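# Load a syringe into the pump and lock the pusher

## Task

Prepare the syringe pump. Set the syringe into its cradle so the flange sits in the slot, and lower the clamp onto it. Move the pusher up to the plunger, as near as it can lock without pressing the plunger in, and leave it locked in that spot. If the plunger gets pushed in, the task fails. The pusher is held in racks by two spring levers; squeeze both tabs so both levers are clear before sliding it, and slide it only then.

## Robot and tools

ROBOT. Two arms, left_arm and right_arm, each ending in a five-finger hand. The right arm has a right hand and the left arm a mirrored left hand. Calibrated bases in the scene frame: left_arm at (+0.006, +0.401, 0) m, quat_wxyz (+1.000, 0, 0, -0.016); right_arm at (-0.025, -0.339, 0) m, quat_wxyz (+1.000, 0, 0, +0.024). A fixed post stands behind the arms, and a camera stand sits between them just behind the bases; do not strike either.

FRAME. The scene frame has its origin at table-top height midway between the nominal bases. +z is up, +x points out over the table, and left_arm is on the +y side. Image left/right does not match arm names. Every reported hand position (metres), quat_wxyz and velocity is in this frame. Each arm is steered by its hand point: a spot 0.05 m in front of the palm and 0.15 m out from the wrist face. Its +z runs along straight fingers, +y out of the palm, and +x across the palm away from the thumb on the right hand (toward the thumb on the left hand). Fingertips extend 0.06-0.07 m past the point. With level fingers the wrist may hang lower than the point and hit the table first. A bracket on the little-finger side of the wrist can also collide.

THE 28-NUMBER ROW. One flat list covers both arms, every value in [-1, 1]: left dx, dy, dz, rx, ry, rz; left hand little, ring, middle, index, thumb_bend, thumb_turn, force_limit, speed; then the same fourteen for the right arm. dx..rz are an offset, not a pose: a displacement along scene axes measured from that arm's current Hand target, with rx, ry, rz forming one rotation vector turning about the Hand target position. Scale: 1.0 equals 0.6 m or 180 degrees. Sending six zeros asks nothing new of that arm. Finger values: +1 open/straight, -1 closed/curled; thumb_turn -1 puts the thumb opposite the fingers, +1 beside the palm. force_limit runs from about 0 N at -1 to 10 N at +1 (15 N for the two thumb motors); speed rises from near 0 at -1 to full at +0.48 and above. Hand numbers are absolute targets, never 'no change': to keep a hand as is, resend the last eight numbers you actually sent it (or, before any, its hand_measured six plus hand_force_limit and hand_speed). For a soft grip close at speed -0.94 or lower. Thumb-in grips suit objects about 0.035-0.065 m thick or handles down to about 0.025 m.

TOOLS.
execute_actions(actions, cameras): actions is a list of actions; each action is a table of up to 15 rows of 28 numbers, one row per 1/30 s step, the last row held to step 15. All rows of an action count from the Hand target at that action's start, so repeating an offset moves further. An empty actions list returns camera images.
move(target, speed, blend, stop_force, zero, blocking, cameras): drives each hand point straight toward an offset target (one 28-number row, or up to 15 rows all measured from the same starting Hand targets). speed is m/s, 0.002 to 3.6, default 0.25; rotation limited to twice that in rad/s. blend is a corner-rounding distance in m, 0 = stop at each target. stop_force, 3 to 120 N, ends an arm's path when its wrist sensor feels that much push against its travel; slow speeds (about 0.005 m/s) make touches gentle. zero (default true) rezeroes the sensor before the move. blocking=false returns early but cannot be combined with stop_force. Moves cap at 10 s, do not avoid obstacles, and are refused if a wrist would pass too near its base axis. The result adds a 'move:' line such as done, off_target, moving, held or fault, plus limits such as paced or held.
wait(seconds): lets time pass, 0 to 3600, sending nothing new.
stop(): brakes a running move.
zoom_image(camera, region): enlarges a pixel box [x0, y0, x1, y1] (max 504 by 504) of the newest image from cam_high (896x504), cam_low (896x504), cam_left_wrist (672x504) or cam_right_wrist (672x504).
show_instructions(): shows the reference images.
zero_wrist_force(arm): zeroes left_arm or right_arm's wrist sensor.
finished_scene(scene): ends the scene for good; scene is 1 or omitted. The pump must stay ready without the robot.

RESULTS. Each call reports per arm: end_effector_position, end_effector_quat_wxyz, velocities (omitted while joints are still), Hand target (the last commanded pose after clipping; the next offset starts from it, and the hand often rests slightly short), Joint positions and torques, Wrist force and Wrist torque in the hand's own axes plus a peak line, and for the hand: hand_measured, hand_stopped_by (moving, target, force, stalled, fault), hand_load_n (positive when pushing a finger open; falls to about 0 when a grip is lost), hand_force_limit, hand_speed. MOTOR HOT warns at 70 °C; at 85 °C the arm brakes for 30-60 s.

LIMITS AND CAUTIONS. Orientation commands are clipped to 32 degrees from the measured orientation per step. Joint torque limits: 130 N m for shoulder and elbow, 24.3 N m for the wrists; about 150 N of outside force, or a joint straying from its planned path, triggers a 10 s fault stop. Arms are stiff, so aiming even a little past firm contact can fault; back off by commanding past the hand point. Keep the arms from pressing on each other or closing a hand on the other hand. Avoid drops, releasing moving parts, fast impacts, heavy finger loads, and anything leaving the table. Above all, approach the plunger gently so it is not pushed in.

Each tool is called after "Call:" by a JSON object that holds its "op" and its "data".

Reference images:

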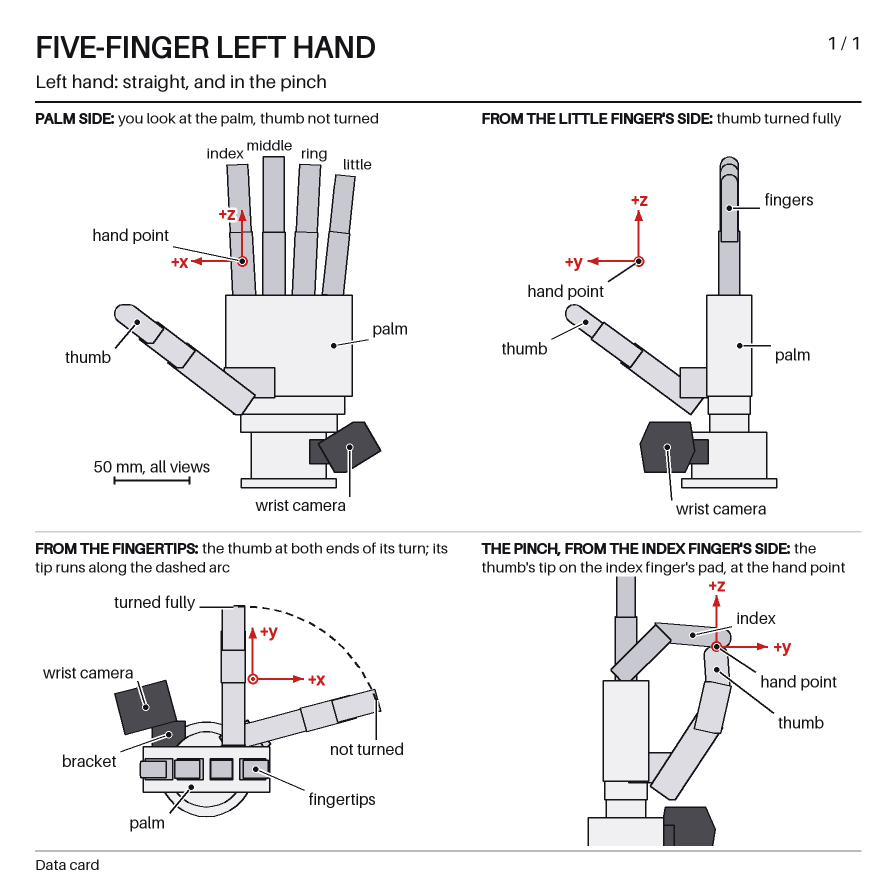

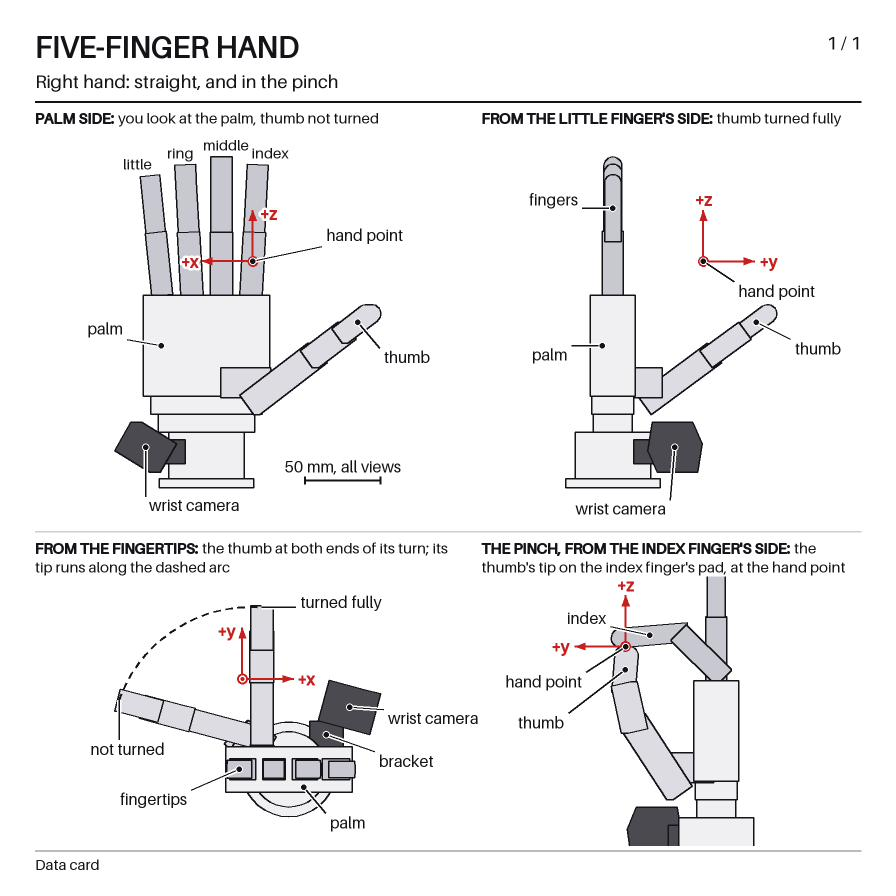

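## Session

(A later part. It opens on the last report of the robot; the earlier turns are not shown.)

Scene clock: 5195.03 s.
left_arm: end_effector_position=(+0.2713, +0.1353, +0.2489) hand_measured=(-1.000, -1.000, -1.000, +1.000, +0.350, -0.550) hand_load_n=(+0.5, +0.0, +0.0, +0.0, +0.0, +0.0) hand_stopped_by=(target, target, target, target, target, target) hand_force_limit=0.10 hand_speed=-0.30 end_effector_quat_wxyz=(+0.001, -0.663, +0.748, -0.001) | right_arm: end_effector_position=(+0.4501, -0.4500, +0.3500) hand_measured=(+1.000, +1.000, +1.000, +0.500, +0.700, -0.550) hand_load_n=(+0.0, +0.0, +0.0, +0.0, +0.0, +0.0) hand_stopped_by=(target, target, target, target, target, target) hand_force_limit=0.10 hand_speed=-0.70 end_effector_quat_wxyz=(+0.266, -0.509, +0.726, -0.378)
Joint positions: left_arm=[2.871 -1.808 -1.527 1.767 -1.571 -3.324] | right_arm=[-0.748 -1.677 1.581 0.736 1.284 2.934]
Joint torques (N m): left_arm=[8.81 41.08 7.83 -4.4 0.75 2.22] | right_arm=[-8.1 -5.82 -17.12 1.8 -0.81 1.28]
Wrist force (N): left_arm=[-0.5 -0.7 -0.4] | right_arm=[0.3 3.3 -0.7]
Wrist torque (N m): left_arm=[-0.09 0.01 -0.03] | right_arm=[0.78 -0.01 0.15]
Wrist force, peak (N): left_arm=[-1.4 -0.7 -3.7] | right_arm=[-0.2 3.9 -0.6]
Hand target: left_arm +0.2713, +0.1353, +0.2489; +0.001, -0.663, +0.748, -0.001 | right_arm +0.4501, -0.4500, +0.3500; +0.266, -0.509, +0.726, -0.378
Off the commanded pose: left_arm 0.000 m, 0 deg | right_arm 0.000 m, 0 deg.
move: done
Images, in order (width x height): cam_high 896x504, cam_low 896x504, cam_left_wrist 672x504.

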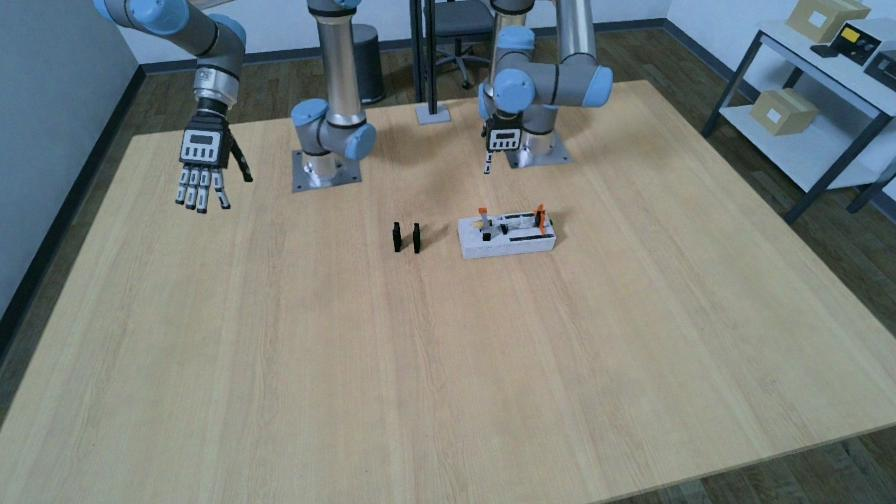

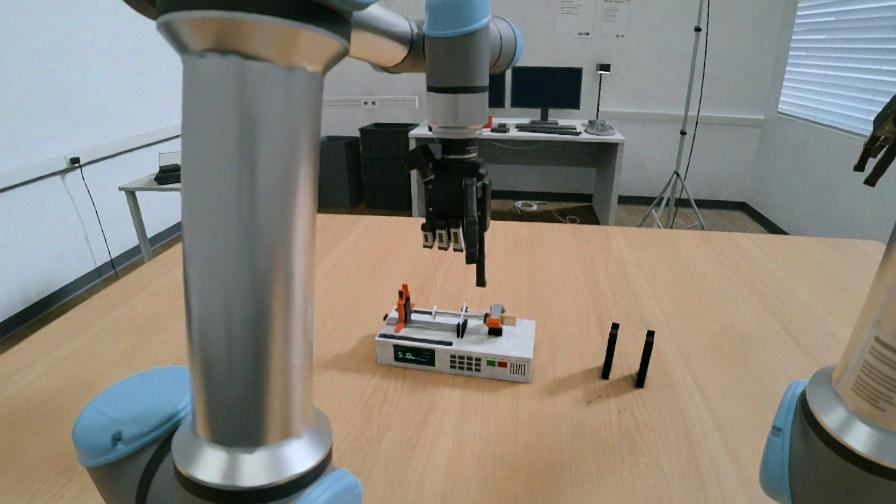

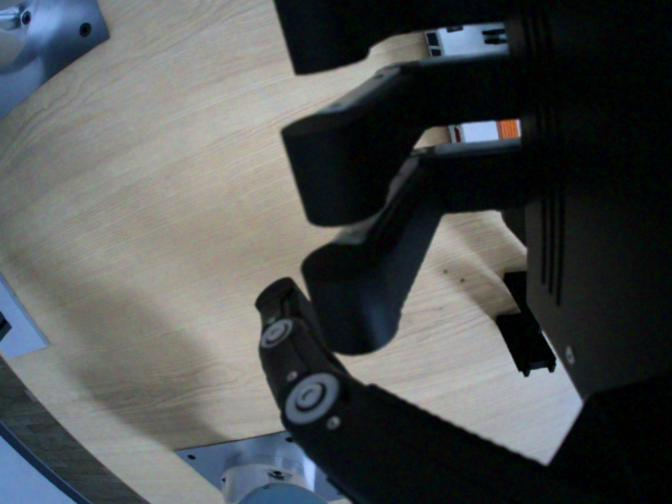

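Call:
{"op": "move", "data": {"target": [[0.148,0.142,0.035,-0.0333,-0.3037,0.0038,1,1,1,0.5,0.6,-0.55,0.1,-0.3,0,0,0,0,0,0,1,1,1,0.5,0.7,-0.55,0.1,-0.7],[0.265,0.187,-0.08,-0.0333,-0.3037,0.0038,1,1,1,0.5,0.6,-0.55,0.1,-0.3,0,0,0,0,0,0,1,1,1,0.5,0.7,-0.55,0.1,-0.7]], "speed": 0.15, "cameras": ["cam_low","cam_high","cam_left_wrist"]}}

Call:
{"op": "zoom_image", "data": {"camera": "cam_left_wrist", "region": [0, 0, 504, 504]}}

Scene clock: 5306.77 s.
left_arm: end_effector_position=(+0.4302, +0.2475, +0.2009) hand_measured=(+1.000, +1.000, +1.000, +0.500, +0.600, -0.550) hand_load_n=(+0.0, +0.0, +0.0, +0.0, +0.0, +0.0) hand_stopped_by=(target, target, target, target, target, target) hand_force_limit=0.10 hand_speed=-0.30 end_effector_quat_wxyz=(-0.311, +0.592, -0.660, +0.343) | right_arm: end_effector_position=(+0.4501, -0.4500, +0.3500) hand_measured=(+1.000, +1.000, +1.000, +0.500, +0.700, -0.550) hand_load_n=(+0.0, +0.0, +0.0, +0.0, +0.0, +0.0) hand_stopped_by=(target, target, target, target, target, target) hand_force_limit=0.10 hand_speed=-0.70 end_effector_quat_wxyz=(+0.266, -0.509, +0.726, -0.378)
Joint positions: left_arm=[3.284 -1.391 -2.023 2.795 -1.396 -3.013] | right_arm=[-0.748 -1.677 1.581 0.736 1.284 2.934]
Joint torques (N m): left_arm=[9.03 2.4 30.6 2.04 1.49 2.12] | right_arm=[-8.5 -6.42 -17.12 1.81 -0.92 1.47]
Wrist force (N): left_arm=[-0.6 -0.3 0.6] | right_arm=[0.0 3.4 -0.6]
Wrist torque (N m): left_arm=[0.04 0.22 0.13] | right_arm=[0.78 0.02 0.13]
Wrist force, peak (N): left_arm=[-1.0 -0.5 1.6] | right_arm=[-0.4 4.1 -0.8]
Hand target: left_arm +0.4303, +0.2475, +0.2009; +0.311, -0.592, +0.660, -0.343 | right_arm +0.4501, -0.4500, +0.3500; +0.266, -0.509, +0.726, -0.378
Off the commanded pose: left_arm 0.000 m, 0 deg | right_arm 0.000 m, 0 deg.
move: done
Images, in order (width x height): cam_high 896x504, cam_low 896x504, cam_left_wrist 672x504.

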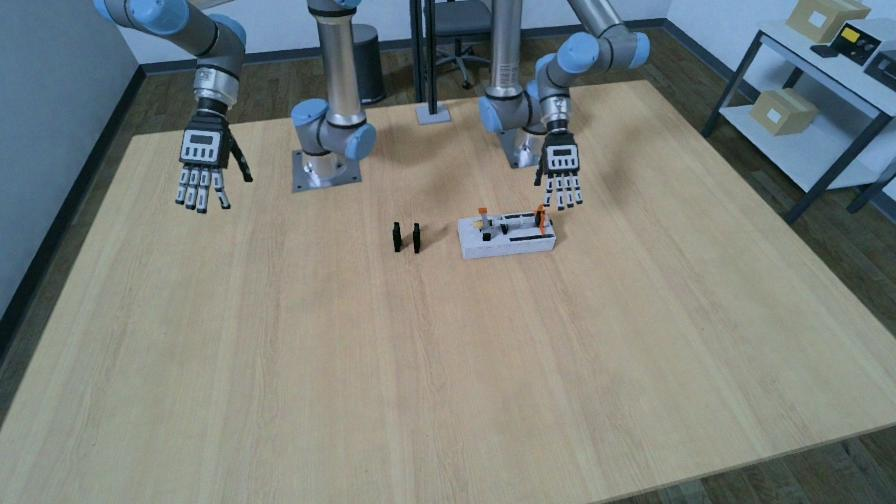

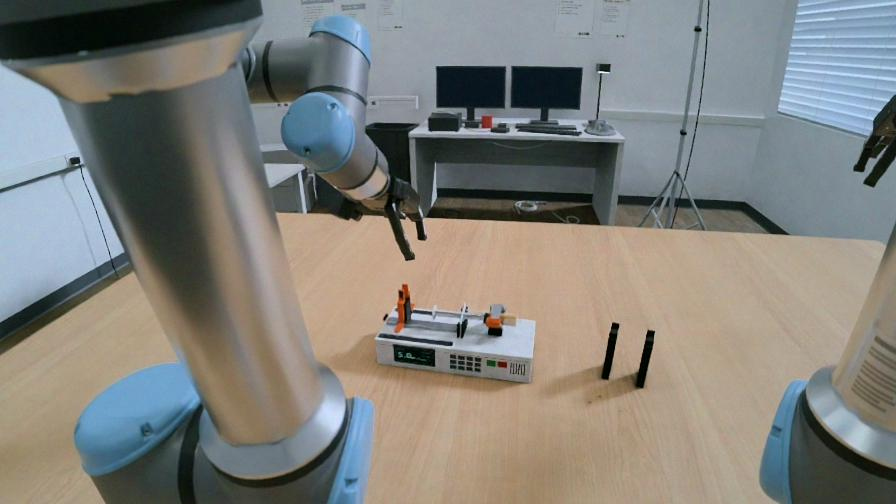

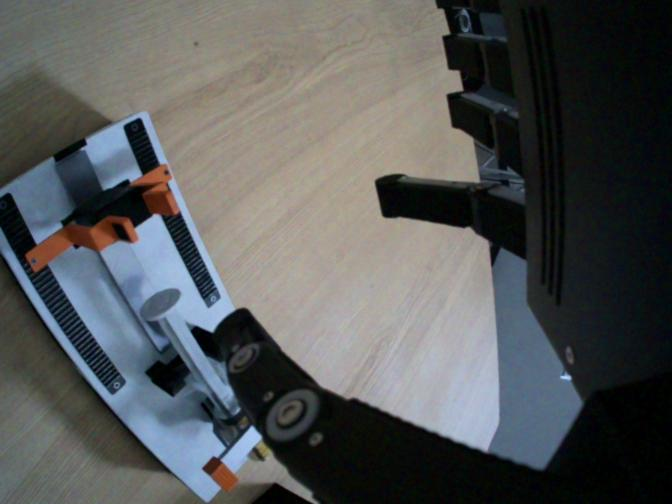

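Scaled by 1.000.

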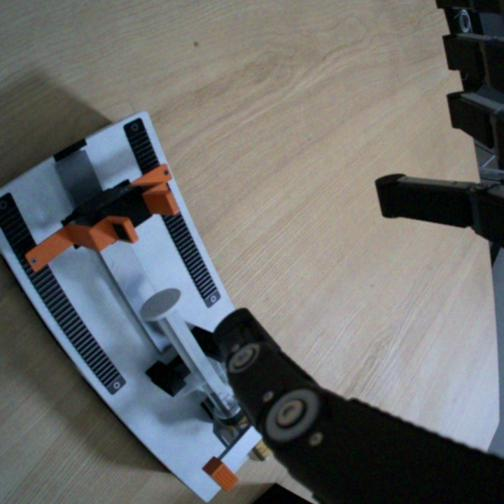

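Call:
{"op": "zoom_image", "data": {"camera": "cam_left_wrist", "region": [0, 130, 240, 310]}}

Call:
{"op": "zoom_image", "data": {"camera": "cam_left_wrist", "region": [90, 250, 300, 500]}}

Scaled by 2.100 from the camera's image (finer frame: 960x720).

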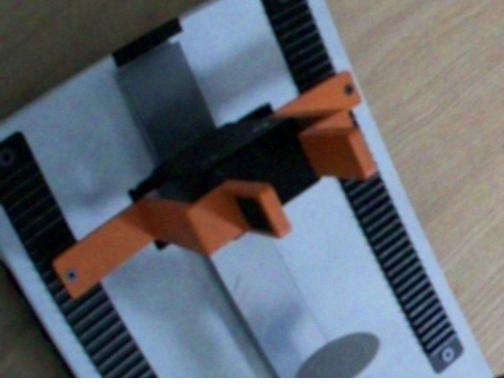

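Scaled by 2.016 from the camera's image (finer frame: 960x720).

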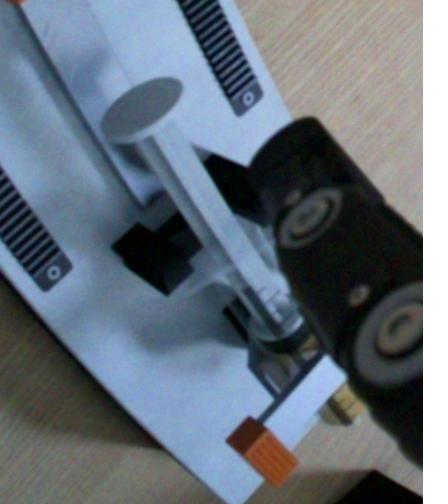

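Call:
{"op": "zoom_image", "data": {"camera": "cam_low", "region": [370, 200, 470, 345]}}

Call:
{"op": "zoom_image", "data": {"camera": "cam_high", "region": [500, 130, 600, 245]}}

Scaled by 3.476 from the camera's image (finer frame: 1280x720).

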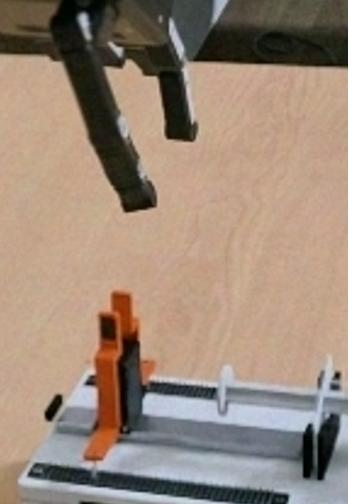

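Scaled by 4.383 from the camera's image (finer frame: 1280x720).

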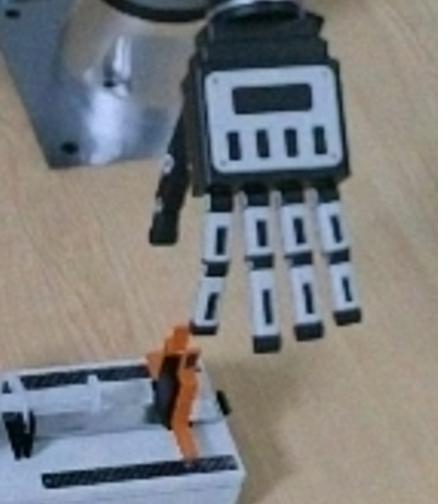

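Call:
{"op": "move", "data": {"target": [[-0.0095,0.0055,-0.068,0,0,0,1,1,1,0.45,0.5,-0.7,0.1,-0.3,0,0,0,0,0,0,1,1,1,0.5,0.7,-0.55,0.1,-0.7]], "speed": 0.05, "stop_force": 4, "cameras": ["cam_low","cam_high","cam_left_wrist"]}}

Call:
{"op": "zoom_image", "data": {"camera": "cam_left_wrist", "region": [60, 60, 440, 440]}}

Call:
{"op": "zoom_image", "data": {"camera": "cam_low", "region": [370, 220, 450, 340]}}

Call:
{"op": "zoom_image", "data": {"camera": "cam_high", "region": [510, 150, 580, 245]}}

Scene clock: 5393.20 s.
left_arm: end_effector_position=(+0.4246, +0.2508, +0.1601) hand_measured=(+1.000, +1.000, +1.000, +0.450, +0.500, -0.700) hand_load_n=(+0.0, +0.0, +0.0, +0.0, +0.0, +0.0) hand_stopped_by=(target, target, target, target, target, target) hand_force_limit=0.10 hand_speed=-0.30 end_effector_quat_wxyz=(-0.311, +0.592, -0.660, +0.343) | right_arm: end_effector_position=(+0.4501, -0.4500, +0.3500) hand_measured=(+1.000, +1.000, +1.000, +0.500, +0.700, -0.550) hand_load_n=(+0.0, -0.5, +0.0, +0.0, +0.0, +0.0) hand_stopped_by=(target, target, target, target, target, target) hand_force_limit=0.10 hand_speed=-0.70 end_effector_quat_wxyz=(+0.266, -0.509, +0.726, -0.378)
Joint positions: left_arm=[3.301 -1.408 -2.12 2.907 -1.383 -3.004] | right_arm=[-0.748 -1.677 1.581 0.736 1.284 2.934]
Joint torques (N m): left_arm=[8.51 1.88 8.58 1.96 1.45 2.23] | right_arm=[-8.21 -6.06 -16.8 1.84 -0.87 1.34]
Wrist force (N): left_arm=[-0.5 -0.4 0.6] | right_arm=[-0.2 3.6 -1.0]
Wrist torque (N m): left_arm=[0.03 0.22 0.14] | right_arm=[0.84 0.08 0.12]
Wrist force, peak (N): left_arm=[-0.7 -0.8 0.9] | right_arm=[-0.1 4.0 -0.5]
Hand target: left_arm +0.4246, +0.2508, +0.1601; +0.311, -0.592, +0.660, -0.343 | right_arm +0.4501, -0.4500, +0.3500; +0.266, -0.509, +0.726, -0.378
Off the commanded pose: left_arm 0.000 m, 0 deg | right_arm 0.000 m, 0 deg.
move: done
Images, in order (width x height): cam_high 896x504, cam_low 896x504, cam_left_wrist 672x504.

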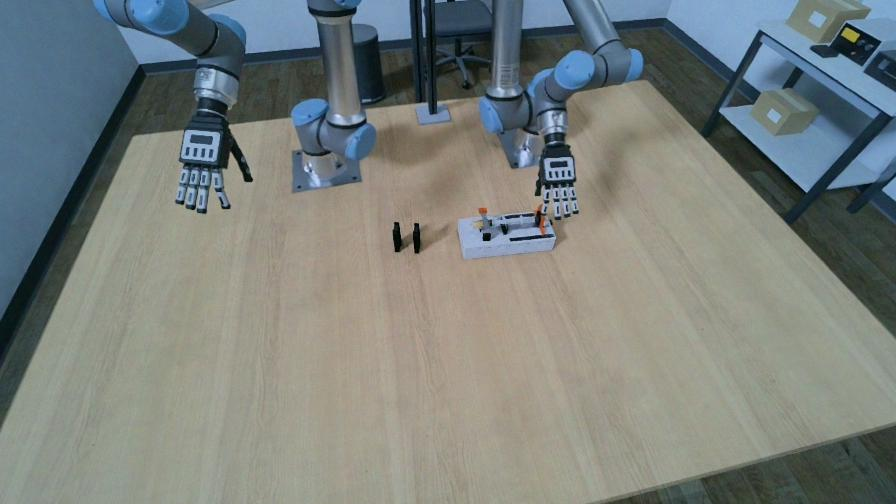

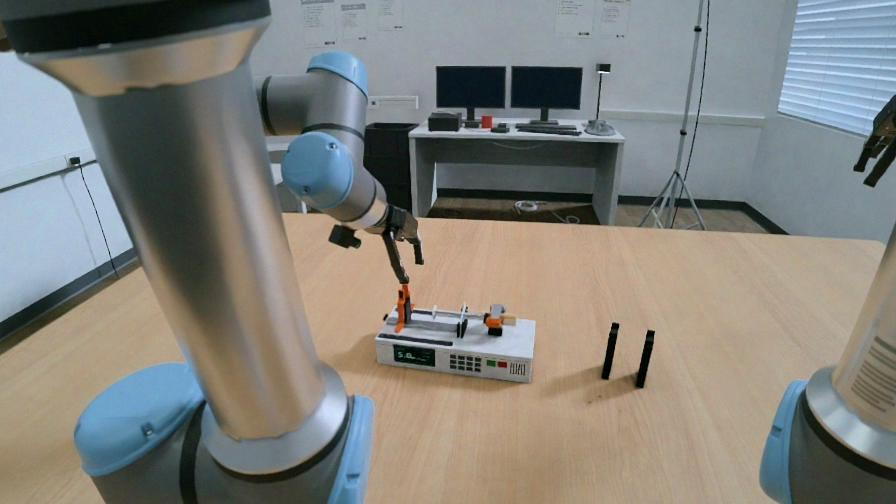

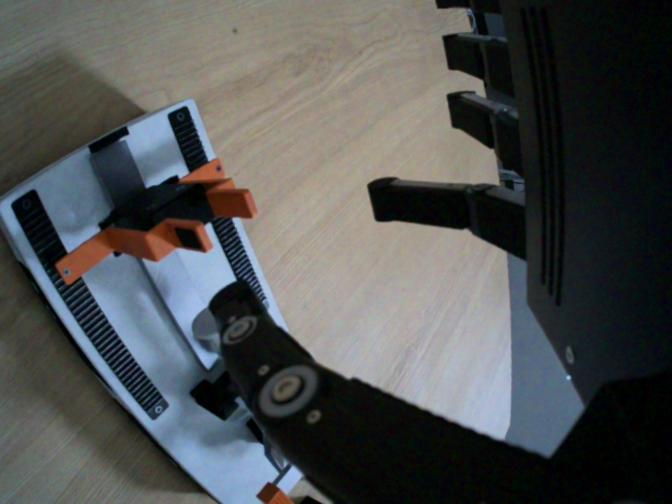

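Scaled by 1.326 from the camera's image (finer frame: 960x720).

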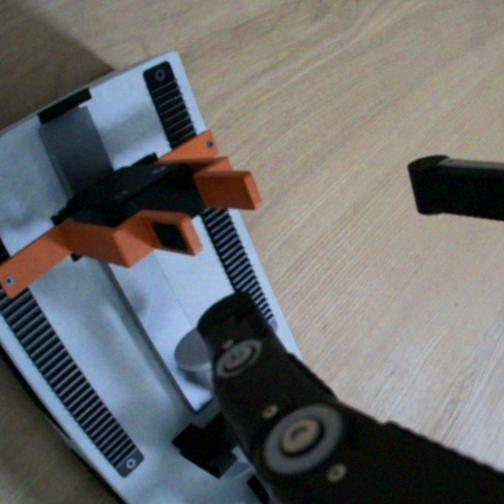

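Scaled by 4.200 from the camera's image (finer frame: 1280x720).

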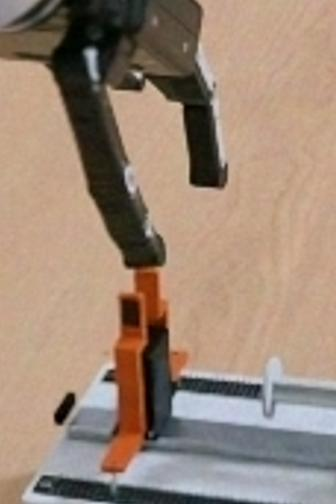

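Scaled by 5.305 from the camera's image (finer frame: 1280x720).

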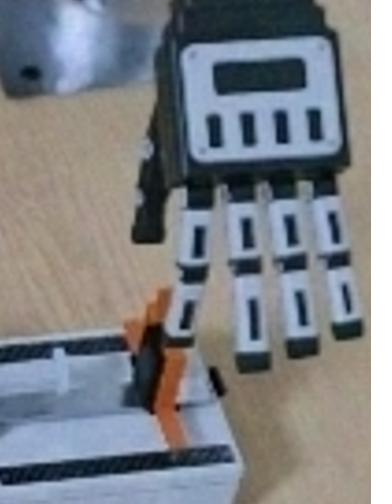

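Call:
{"op": "move", "data": {"target": [[-0.004,0.01,0,0,0,0,1,1,1,0.45,0.5,-0.7,0.1,-0.3,0,0,0,0,0,0,1,1,1,0.5,0.7,-0.55,0.1,-0.7],[-0.004,0.01,-0.035,0,0,0,1,1,1,0.45,0.5,-0.7,0.1,-0.3,0,0,0,0,0,0,1,1,1,0.5,0.7,-0.55,0.1,-0.7]], "speed": 0.03, "stop_force": 3, "cameras": ["cam_low","cam_high","cam_left_wrist"]}}

Call:
{"op": "zoom_image", "data": {"camera": "cam_left_wrist", "region": [60, 60, 440, 440]}}

Call:
{"op": "zoom_image", "data": {"camera": "cam_low", "region": [370, 220, 450, 340]}}

Call:
{"op": "zoom_image", "data": {"camera": "cam_high", "region": [510, 150, 580, 245]}}

Scene clock: 5417.83 s.
left_arm: end_effector_position=(+0.4222, +0.2568, +0.1391) hand_measured=(+1.000, +1.000, +1.000, +0.450, +0.500, -0.700) hand_load_n=(+0.0, +0.0, +0.0, +0.0, +0.0, +0.0) hand_stopped_by=(target, target, target, target, target, target) hand_force_limit=0.10 hand_speed=-0.30 end_effector_quat_wxyz=(-0.311, +0.592, -0.660, +0.343) | right_arm: end_effector_position=(+0.4501, -0.4500, +0.3500) hand_measured=(+1.000, +1.000, +1.000, +0.500, +0.700, -0.550) hand_load_n=(+0.0, +0.0, +0.0, +0.0, -0.5, +0.0) hand_stopped_by=(target, target, target, target, target, target) hand_force_limit=0.10 hand_speed=-0.70 end_effector_quat_wxyz=(+0.266, -0.509, +0.726, -0.378)
Joint positions: left_arm=[3.328 -1.42 -2.169 2.965 -1.361 -2.988] | right_arm=[-0.748 -1.677 1.581 0.736 1.284 2.934]
Joint torques (N m): left_arm=[-5.78 1.84 7.51 2 -0.64 -2.08] | right_arm=[-7.79 -5.88 -16.67 1.72 -0.75 1.44]
Wrist force (N): left_arm=[-0.8 -0.6 0.6] | right_arm=[0.1 3.6 -0.5]
Wrist torque (N m): left_arm=[-0.01 0.24 0.14] | right_arm=[0.80 0.00 0.15]
Wrist force, peak (N): left_arm=[-0.5 -0.8 1.1] | right_arm=[-0.4 3.8 -1.0]
Hand target: left_arm +0.4222, +0.2568, +0.1391; +0.311, -0.592, +0.660, -0.343 | right_arm +0.4501, -0.4500, +0.3500; +0.266, -0.509, +0.726, -0.378
Off the commanded pose: left_arm 0.000 m, 0 deg | right_arm 0.000 m, 0 deg.
move: done
Images, in order (width x height): cam_high 896x504, cam_low 896x504, cam_left_wrist 672x504.

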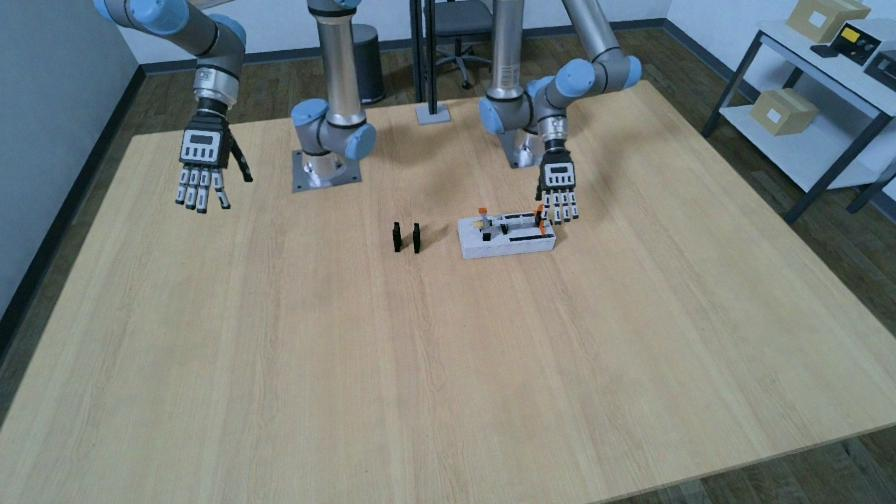

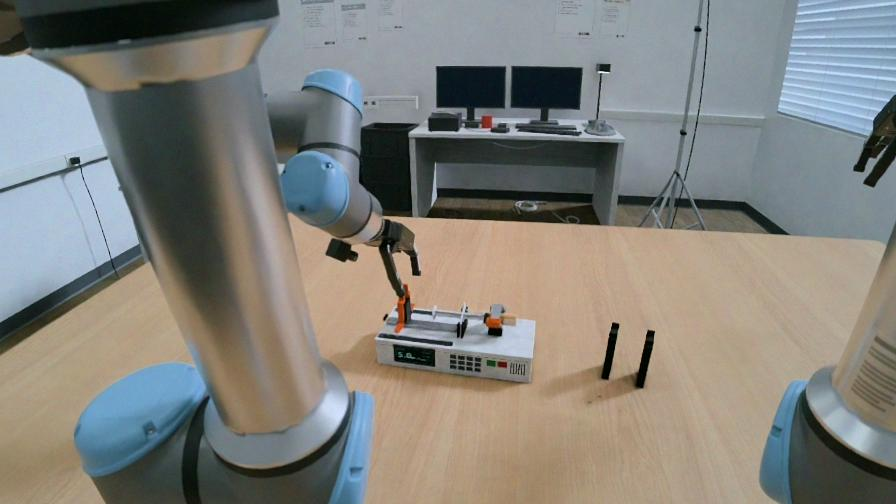

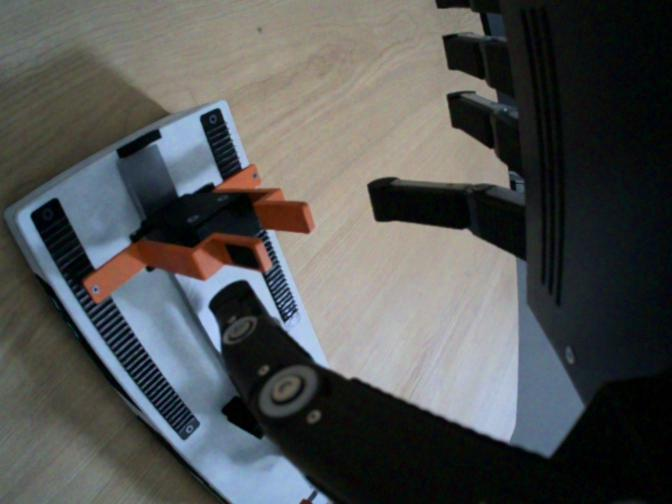

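Scaled by 1.326 from the camera's image (finer frame: 960x720).

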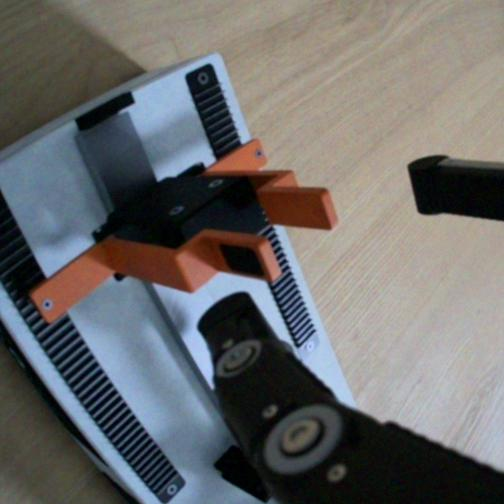

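Scaled by 4.200 from the camera's image (finer frame: 1280x720).

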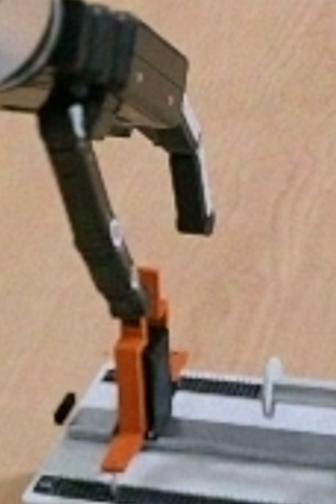

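Scaled by 5.305 from the camera's image (finer frame: 1280x720).

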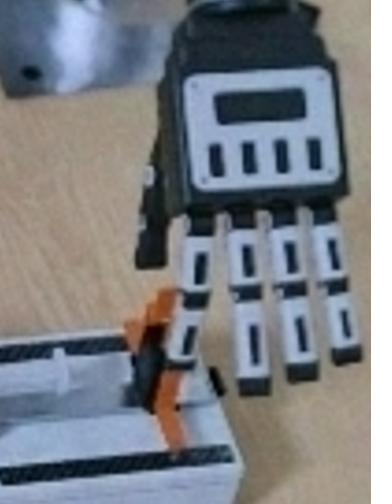

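Call:
{"op": "move", "data": {"target": [[0,0,-0.022,0,0,0,1,1,1,0.45,0.5,-0.7,0.1,-0.3,0,0,0,0,0,0,1,1,1,0.5,0.7,-0.55,0.1,-0.7]], "speed": 0.02, "stop_force": 3, "cameras": ["cam_low","cam_high","cam_left_wrist"]}}

Call:
{"op": "zoom_image", "data": {"camera": "cam_left_wrist", "region": [60, 60, 440, 440]}}

Call:
{"op": "zoom_image", "data": {"camera": "cam_low", "region": [370, 220, 450, 340]}}

Call:
{"op": "zoom_image", "data": {"camera": "cam_high", "region": [510, 150, 580, 245]}}

Scene clock: 5434.57 s.
left_arm: end_effector_position=(+0.4222, +0.2568, +0.1259) hand_measured=(+1.000, +1.000, +1.000, +0.450, +0.500, -0.700) hand_load_n=(+0.0, +0.0, +0.0, +0.0, +0.0, +0.0) hand_stopped_by=(target, target, target, target, target, target) hand_force_limit=0.10 hand_speed=-0.30 end_effector_quat_wxyz=(-0.311, +0.592, -0.660, +0.343) | right_arm: end_effector_position=(+0.4501, -0.4500, +0.3500) hand_measured=(+1.000, +1.000, +1.000, +0.500, +0.700, -0.550) hand_load_n=(+0.0, +0.0, +0.0, +0.0, +0.0, +0.0) hand_stopped_by=(target, target, target, target, target, target) hand_force_limit=0.10 hand_speed=-0.70 end_effector_quat_wxyz=(+0.266, -0.509, +0.726, -0.378)
Joint positions: left_arm=[3.328 -1.437 -2.193 3.005 -1.361 -2.988] | right_arm=[-0.748 -1.677 1.581 0.736 1.284 2.934]
Joint torques (N m): left_arm=[-1.67 2.65 6.82 1.92 0.09 -0.33] | right_arm=[-8.05 -5.4 -16.04 1.58 -0.84 1.39]
Wrist force (N): left_arm=[-0.4 -0.4 0.7] | right_arm=[0.0 3.2 -0.7]
Wrist torque (N m): left_arm=[0.00 0.20 0.15] | right_arm=[0.76 0.03 0.13]
Wrist force, peak (N): left_arm=[-0.6 -0.7 1.1] | right_arm=[-0.1 3.9 -0.3]
Hand target: left_arm +0.4222, +0.2568, +0.1259; +0.311, -0.592, +0.660, -0.343 | right_arm +0.4501, -0.4500, +0.3500; +0.266, -0.509, +0.726, -0.378
Off the commanded pose: left_arm 0.000 m, 0 deg | right_arm 0.000 m, 0 deg.
move: done
Images, in order (width x height): cam_high 896x504, cam_low 896x504, cam_left_wrist 672x504.

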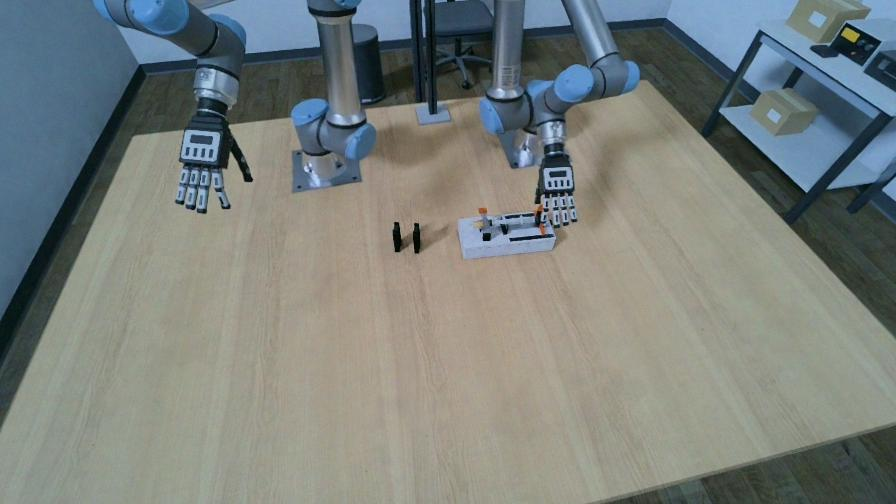

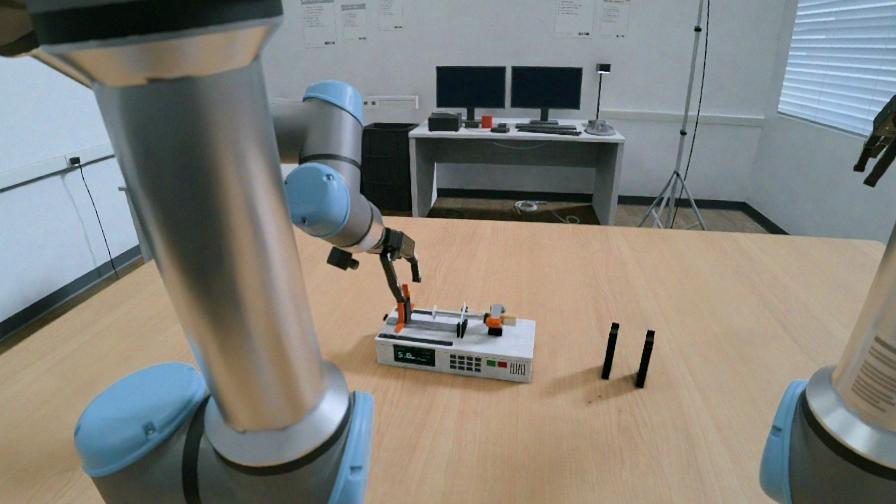

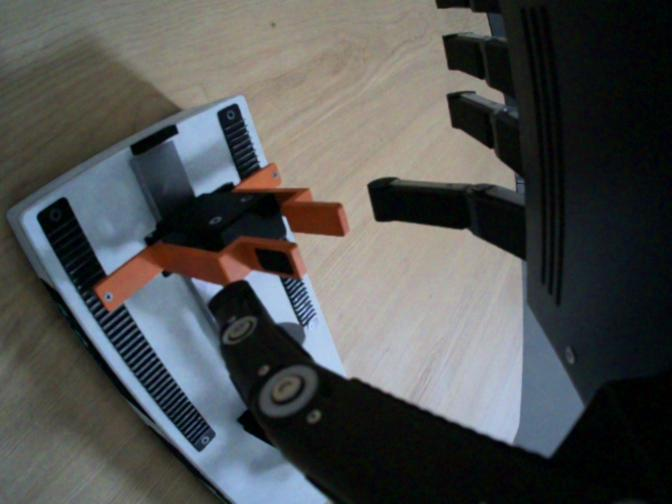

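Scaled by 1.326 from the camera's image (finer frame: 960x720).

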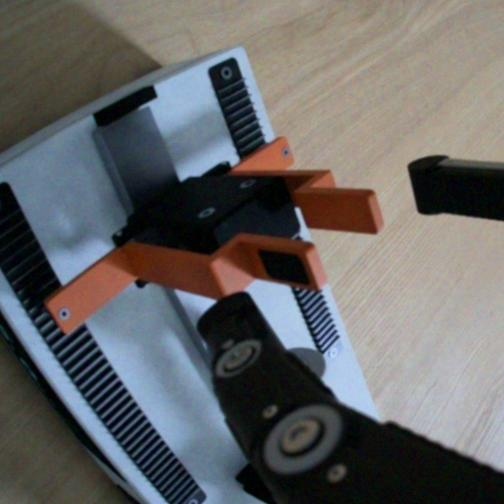

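Scaled by 4.200 from the camera's image (finer frame: 1280x720).

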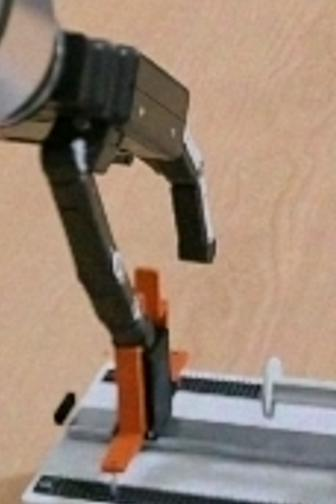

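Scaled by 5.305 from the camera's image (finer frame: 1280x720).

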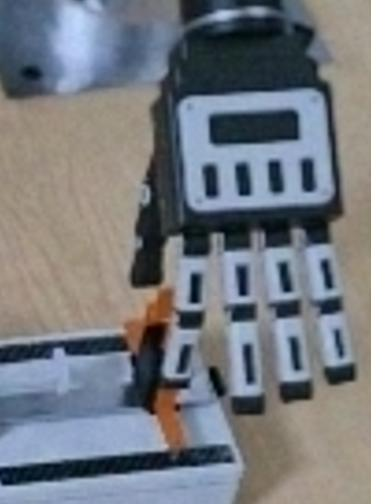

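Call:
{"op": "execute_actions", "data": {"actions": [[[0,0,0,0,0,0,1,1,1,0.45,0.25,-0.7,-0.75,-0.9,0,0,0,0,0,0,1,1,1,0.5,0.7,-0.55,0.1,-0.7]],[[0,0,0,0,0,0,1,1,1,0.45,0.25,-0.7,-0.75,-0.9,0,0,0,0,0,0,1,1,1,0.5,0.7,-0.55,0.1,-0.7]]]}}

Call:
{"op": "execute_actions", "data": {"actions": [[[0,0,0,0,0,0,1,1,1,0.15,0.25,-0.7,-0.75,-0.9,0,0,0,0,0,0,1,1,1,0.5,0.7,-0.55,0.1,-0.7]],[[0,0,0,0,0,0,1,1,1,0.15,0.25,-0.7,-0.75,-0.9,0,0,0,0,0,0,1,1,1,0.5,0.7,-0.55,0.1,-0.7]]], "cameras": ["cam_low","cam_high","cam_left_wrist"]}}

Call:
{"op": "zoom_image", "data": {"camera": "cam_left_wrist", "region": [60, 60, 440, 440]}}

Call:
{"op": "zoom_image", "data": {"camera": "cam_low", "region": [370, 250, 450, 340]}}

Scene clock: 5470.57 s.
left_arm: end_effector_position=(+0.4222, +0.2568, +0.1259) hand_measured=(+1.000, +1.000, +1.000, +0.450, +0.282, -0.700) hand_load_n=(+0.0, +0.0, +0.0, +0.0, +2.5, +0.0) hand_stopped_by=(target, target, target, target, force, target) hand_force_limit=-0.75 hand_speed=-0.90 end_effector_quat_wxyz=(-0.311, +0.592, -0.660, +0.343) | right_arm: end_effector_position=(+0.4501, -0.4500, +0.3500) hand_measured=(+1.000, +1.000, +1.000, +0.500, +0.700, -0.550) hand_load_n=(+0.0, +0.0, -0.5, +0.0, +0.0, +0.0) hand_stopped_by=(target, target, target, target, target, target) hand_force_limit=0.10 hand_speed=-0.70 end_effector_quat_wxyz=(+0.266, -0.509, +0.726, -0.378)
Joint positions: left_arm=[3.328 -1.437 -2.193 3.005 -1.361 -2.988] | right_arm=[-0.748 -1.677 1.581 0.736 1.284 2.934]
Joint torques (N m): left_arm=[-2.83 3.34 8.94 1.86 -0.11 -0.57] | right_arm=[-7.76 -6.11 -16.8 1.65 -0.73 1.33]
Wrist force (N): left_arm=[-0.2 1.3 -0.5] | right_arm=[0.0 3.4 -0.7]
Wrist torque (N m): left_arm=[0.07 0.17 0.15] | right_arm=[0.79 0.03 0.14]
Wrist force, peak (N): left_arm=[0.0 1.6 -0.5] | right_arm=[0.1 3.9 -0.7]
Hand target: left_arm +0.4222, +0.2568, +0.1259; +0.311, -0.592, +0.660, -0.343 | right_arm +0.4501, -0.4500, +0.3500; +0.266, -0.509, +0.726, -0.378
Off the commanded pose: left_arm 0.000 m, 0 deg | right_arm 0.000 m, 0 deg.

Scene clock: 5471.90 s.
left_arm: end_effector_position=(+0.4222, +0.2568, +0.1259) hand_measured=(+1.000, +1.000, +1.000, +0.150, +0.282, -0.700) hand_load_n=(+0.0, +0.0, +0.0, +0.0, +2.0, +0.0) hand_stopped_by=(target, target, target, target, force, target) hand_force_limit=-0.75 hand_speed=-0.90 end_effector_quat_wxyz=(-0.311, +0.592, -0.660, +0.343) | right_arm: end_effector_position=(+0.4501, -0.4500, +0.3500) hand_measured=(+1.000, +1.000, +1.000, +0.500, +0.700, -0.550) hand_load_n=(-0.5, +0.0, +0.0, +0.0, +0.0, +0.0) hand_stopped_by=(target, target, target, target, target, target) hand_force_limit=0.10 hand_speed=-0.70 end_effector_quat_wxyz=(+0.266, -0.509, +0.726, -0.378)
Joint positions: left_arm=[3.328 -1.437 -2.193 3.005 -1.361 -2.988] | right_arm=[-0.748 -1.677 1.581 0.736 1.284 2.934]
Joint torques (N m): left_arm=[-3.34 4.27 15.03 1.76 -0.25 -0.55] | right_arm=[-7.41 -5.68 -15.86 1.59 -0.62 1.28]
Wrist force (N): left_arm=[-0.3 1.4 -0.4] | right_arm=[-0.2 3.6 -0.7]
Wrist torque (N m): left_arm=[0.10 0.18 0.13] | right_arm=[0.81 0.06 0.12]
Wrist force, peak (N): left_arm=[-0.2 1.7 -0.6] | right_arm=[-0.2 3.8 -0.9]
Hand target: left_arm +0.4222, +0.2568, +0.1259; +0.311, -0.592, +0.660, -0.343 | right_arm +0.4501, -0.4500, +0.3500; +0.266, -0.509, +0.726, -0.378
Off the commanded pose: left_arm 0.000 m, 0 deg | right_arm 0.000 m, 0 deg.
Images, in order (width x height): cam_high 896x504, cam_low 896x504, cam_left_wrist 672x504.

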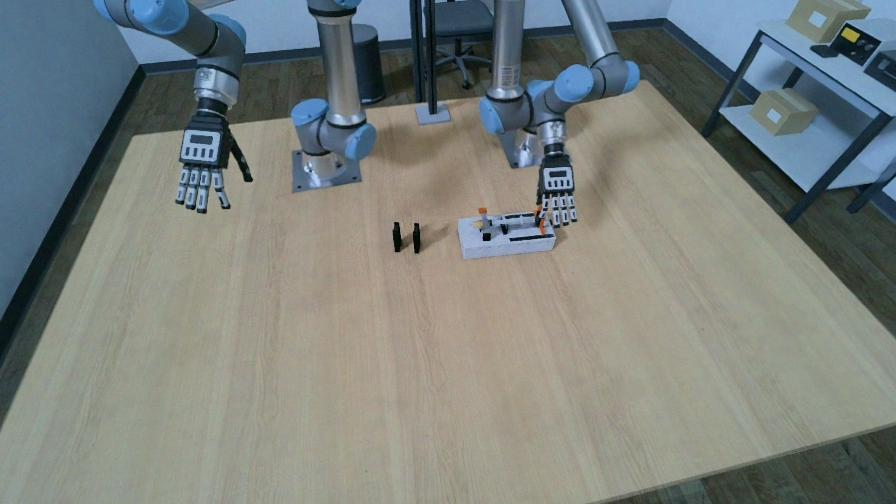

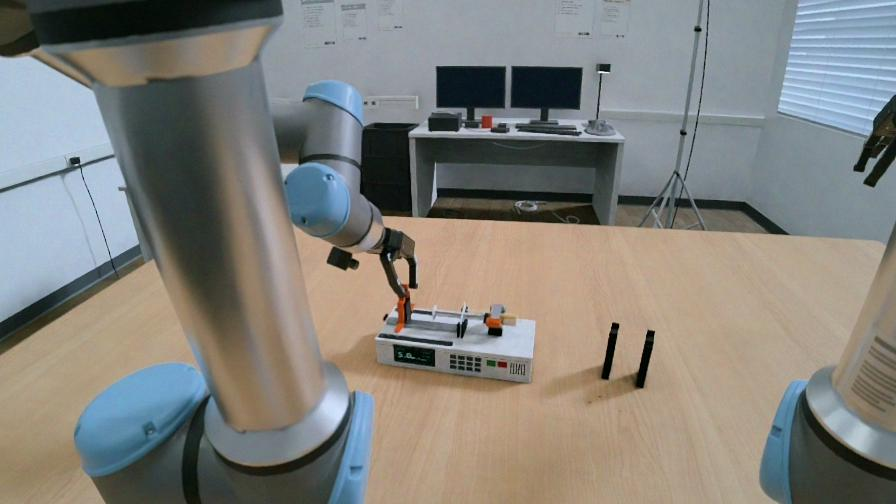

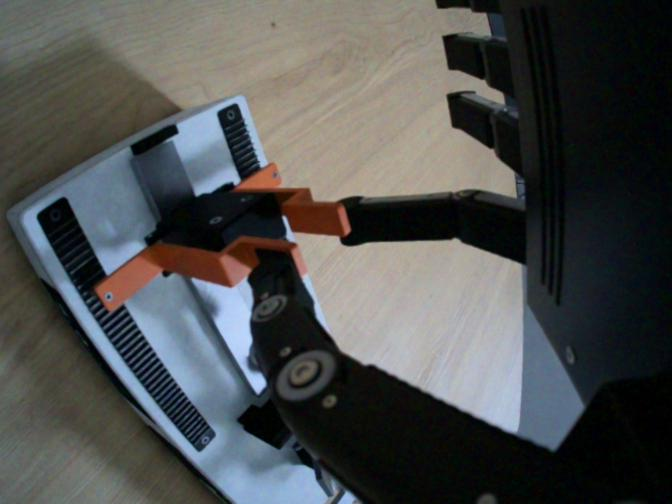

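Scaled by 1.326 from the camera's image (finer frame: 960x720).

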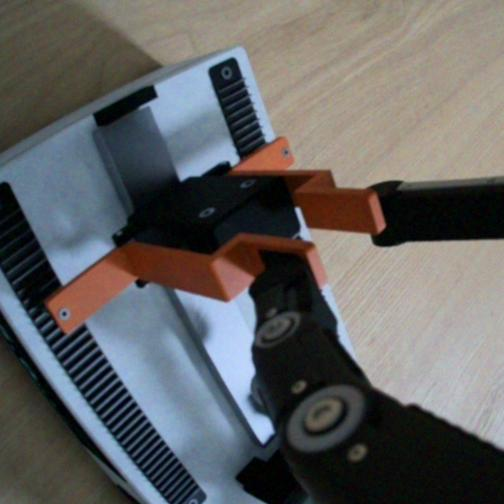

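Scaled by 5.600 from the camera's image (finer frame: 1280x720).

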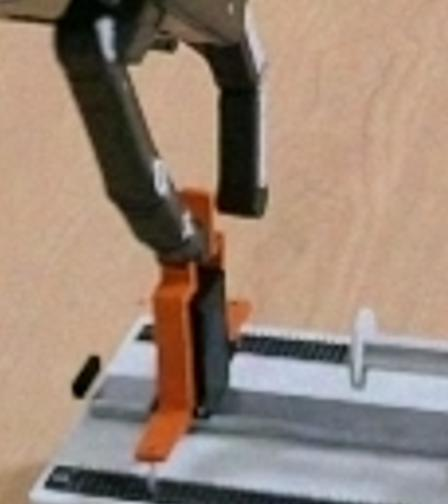

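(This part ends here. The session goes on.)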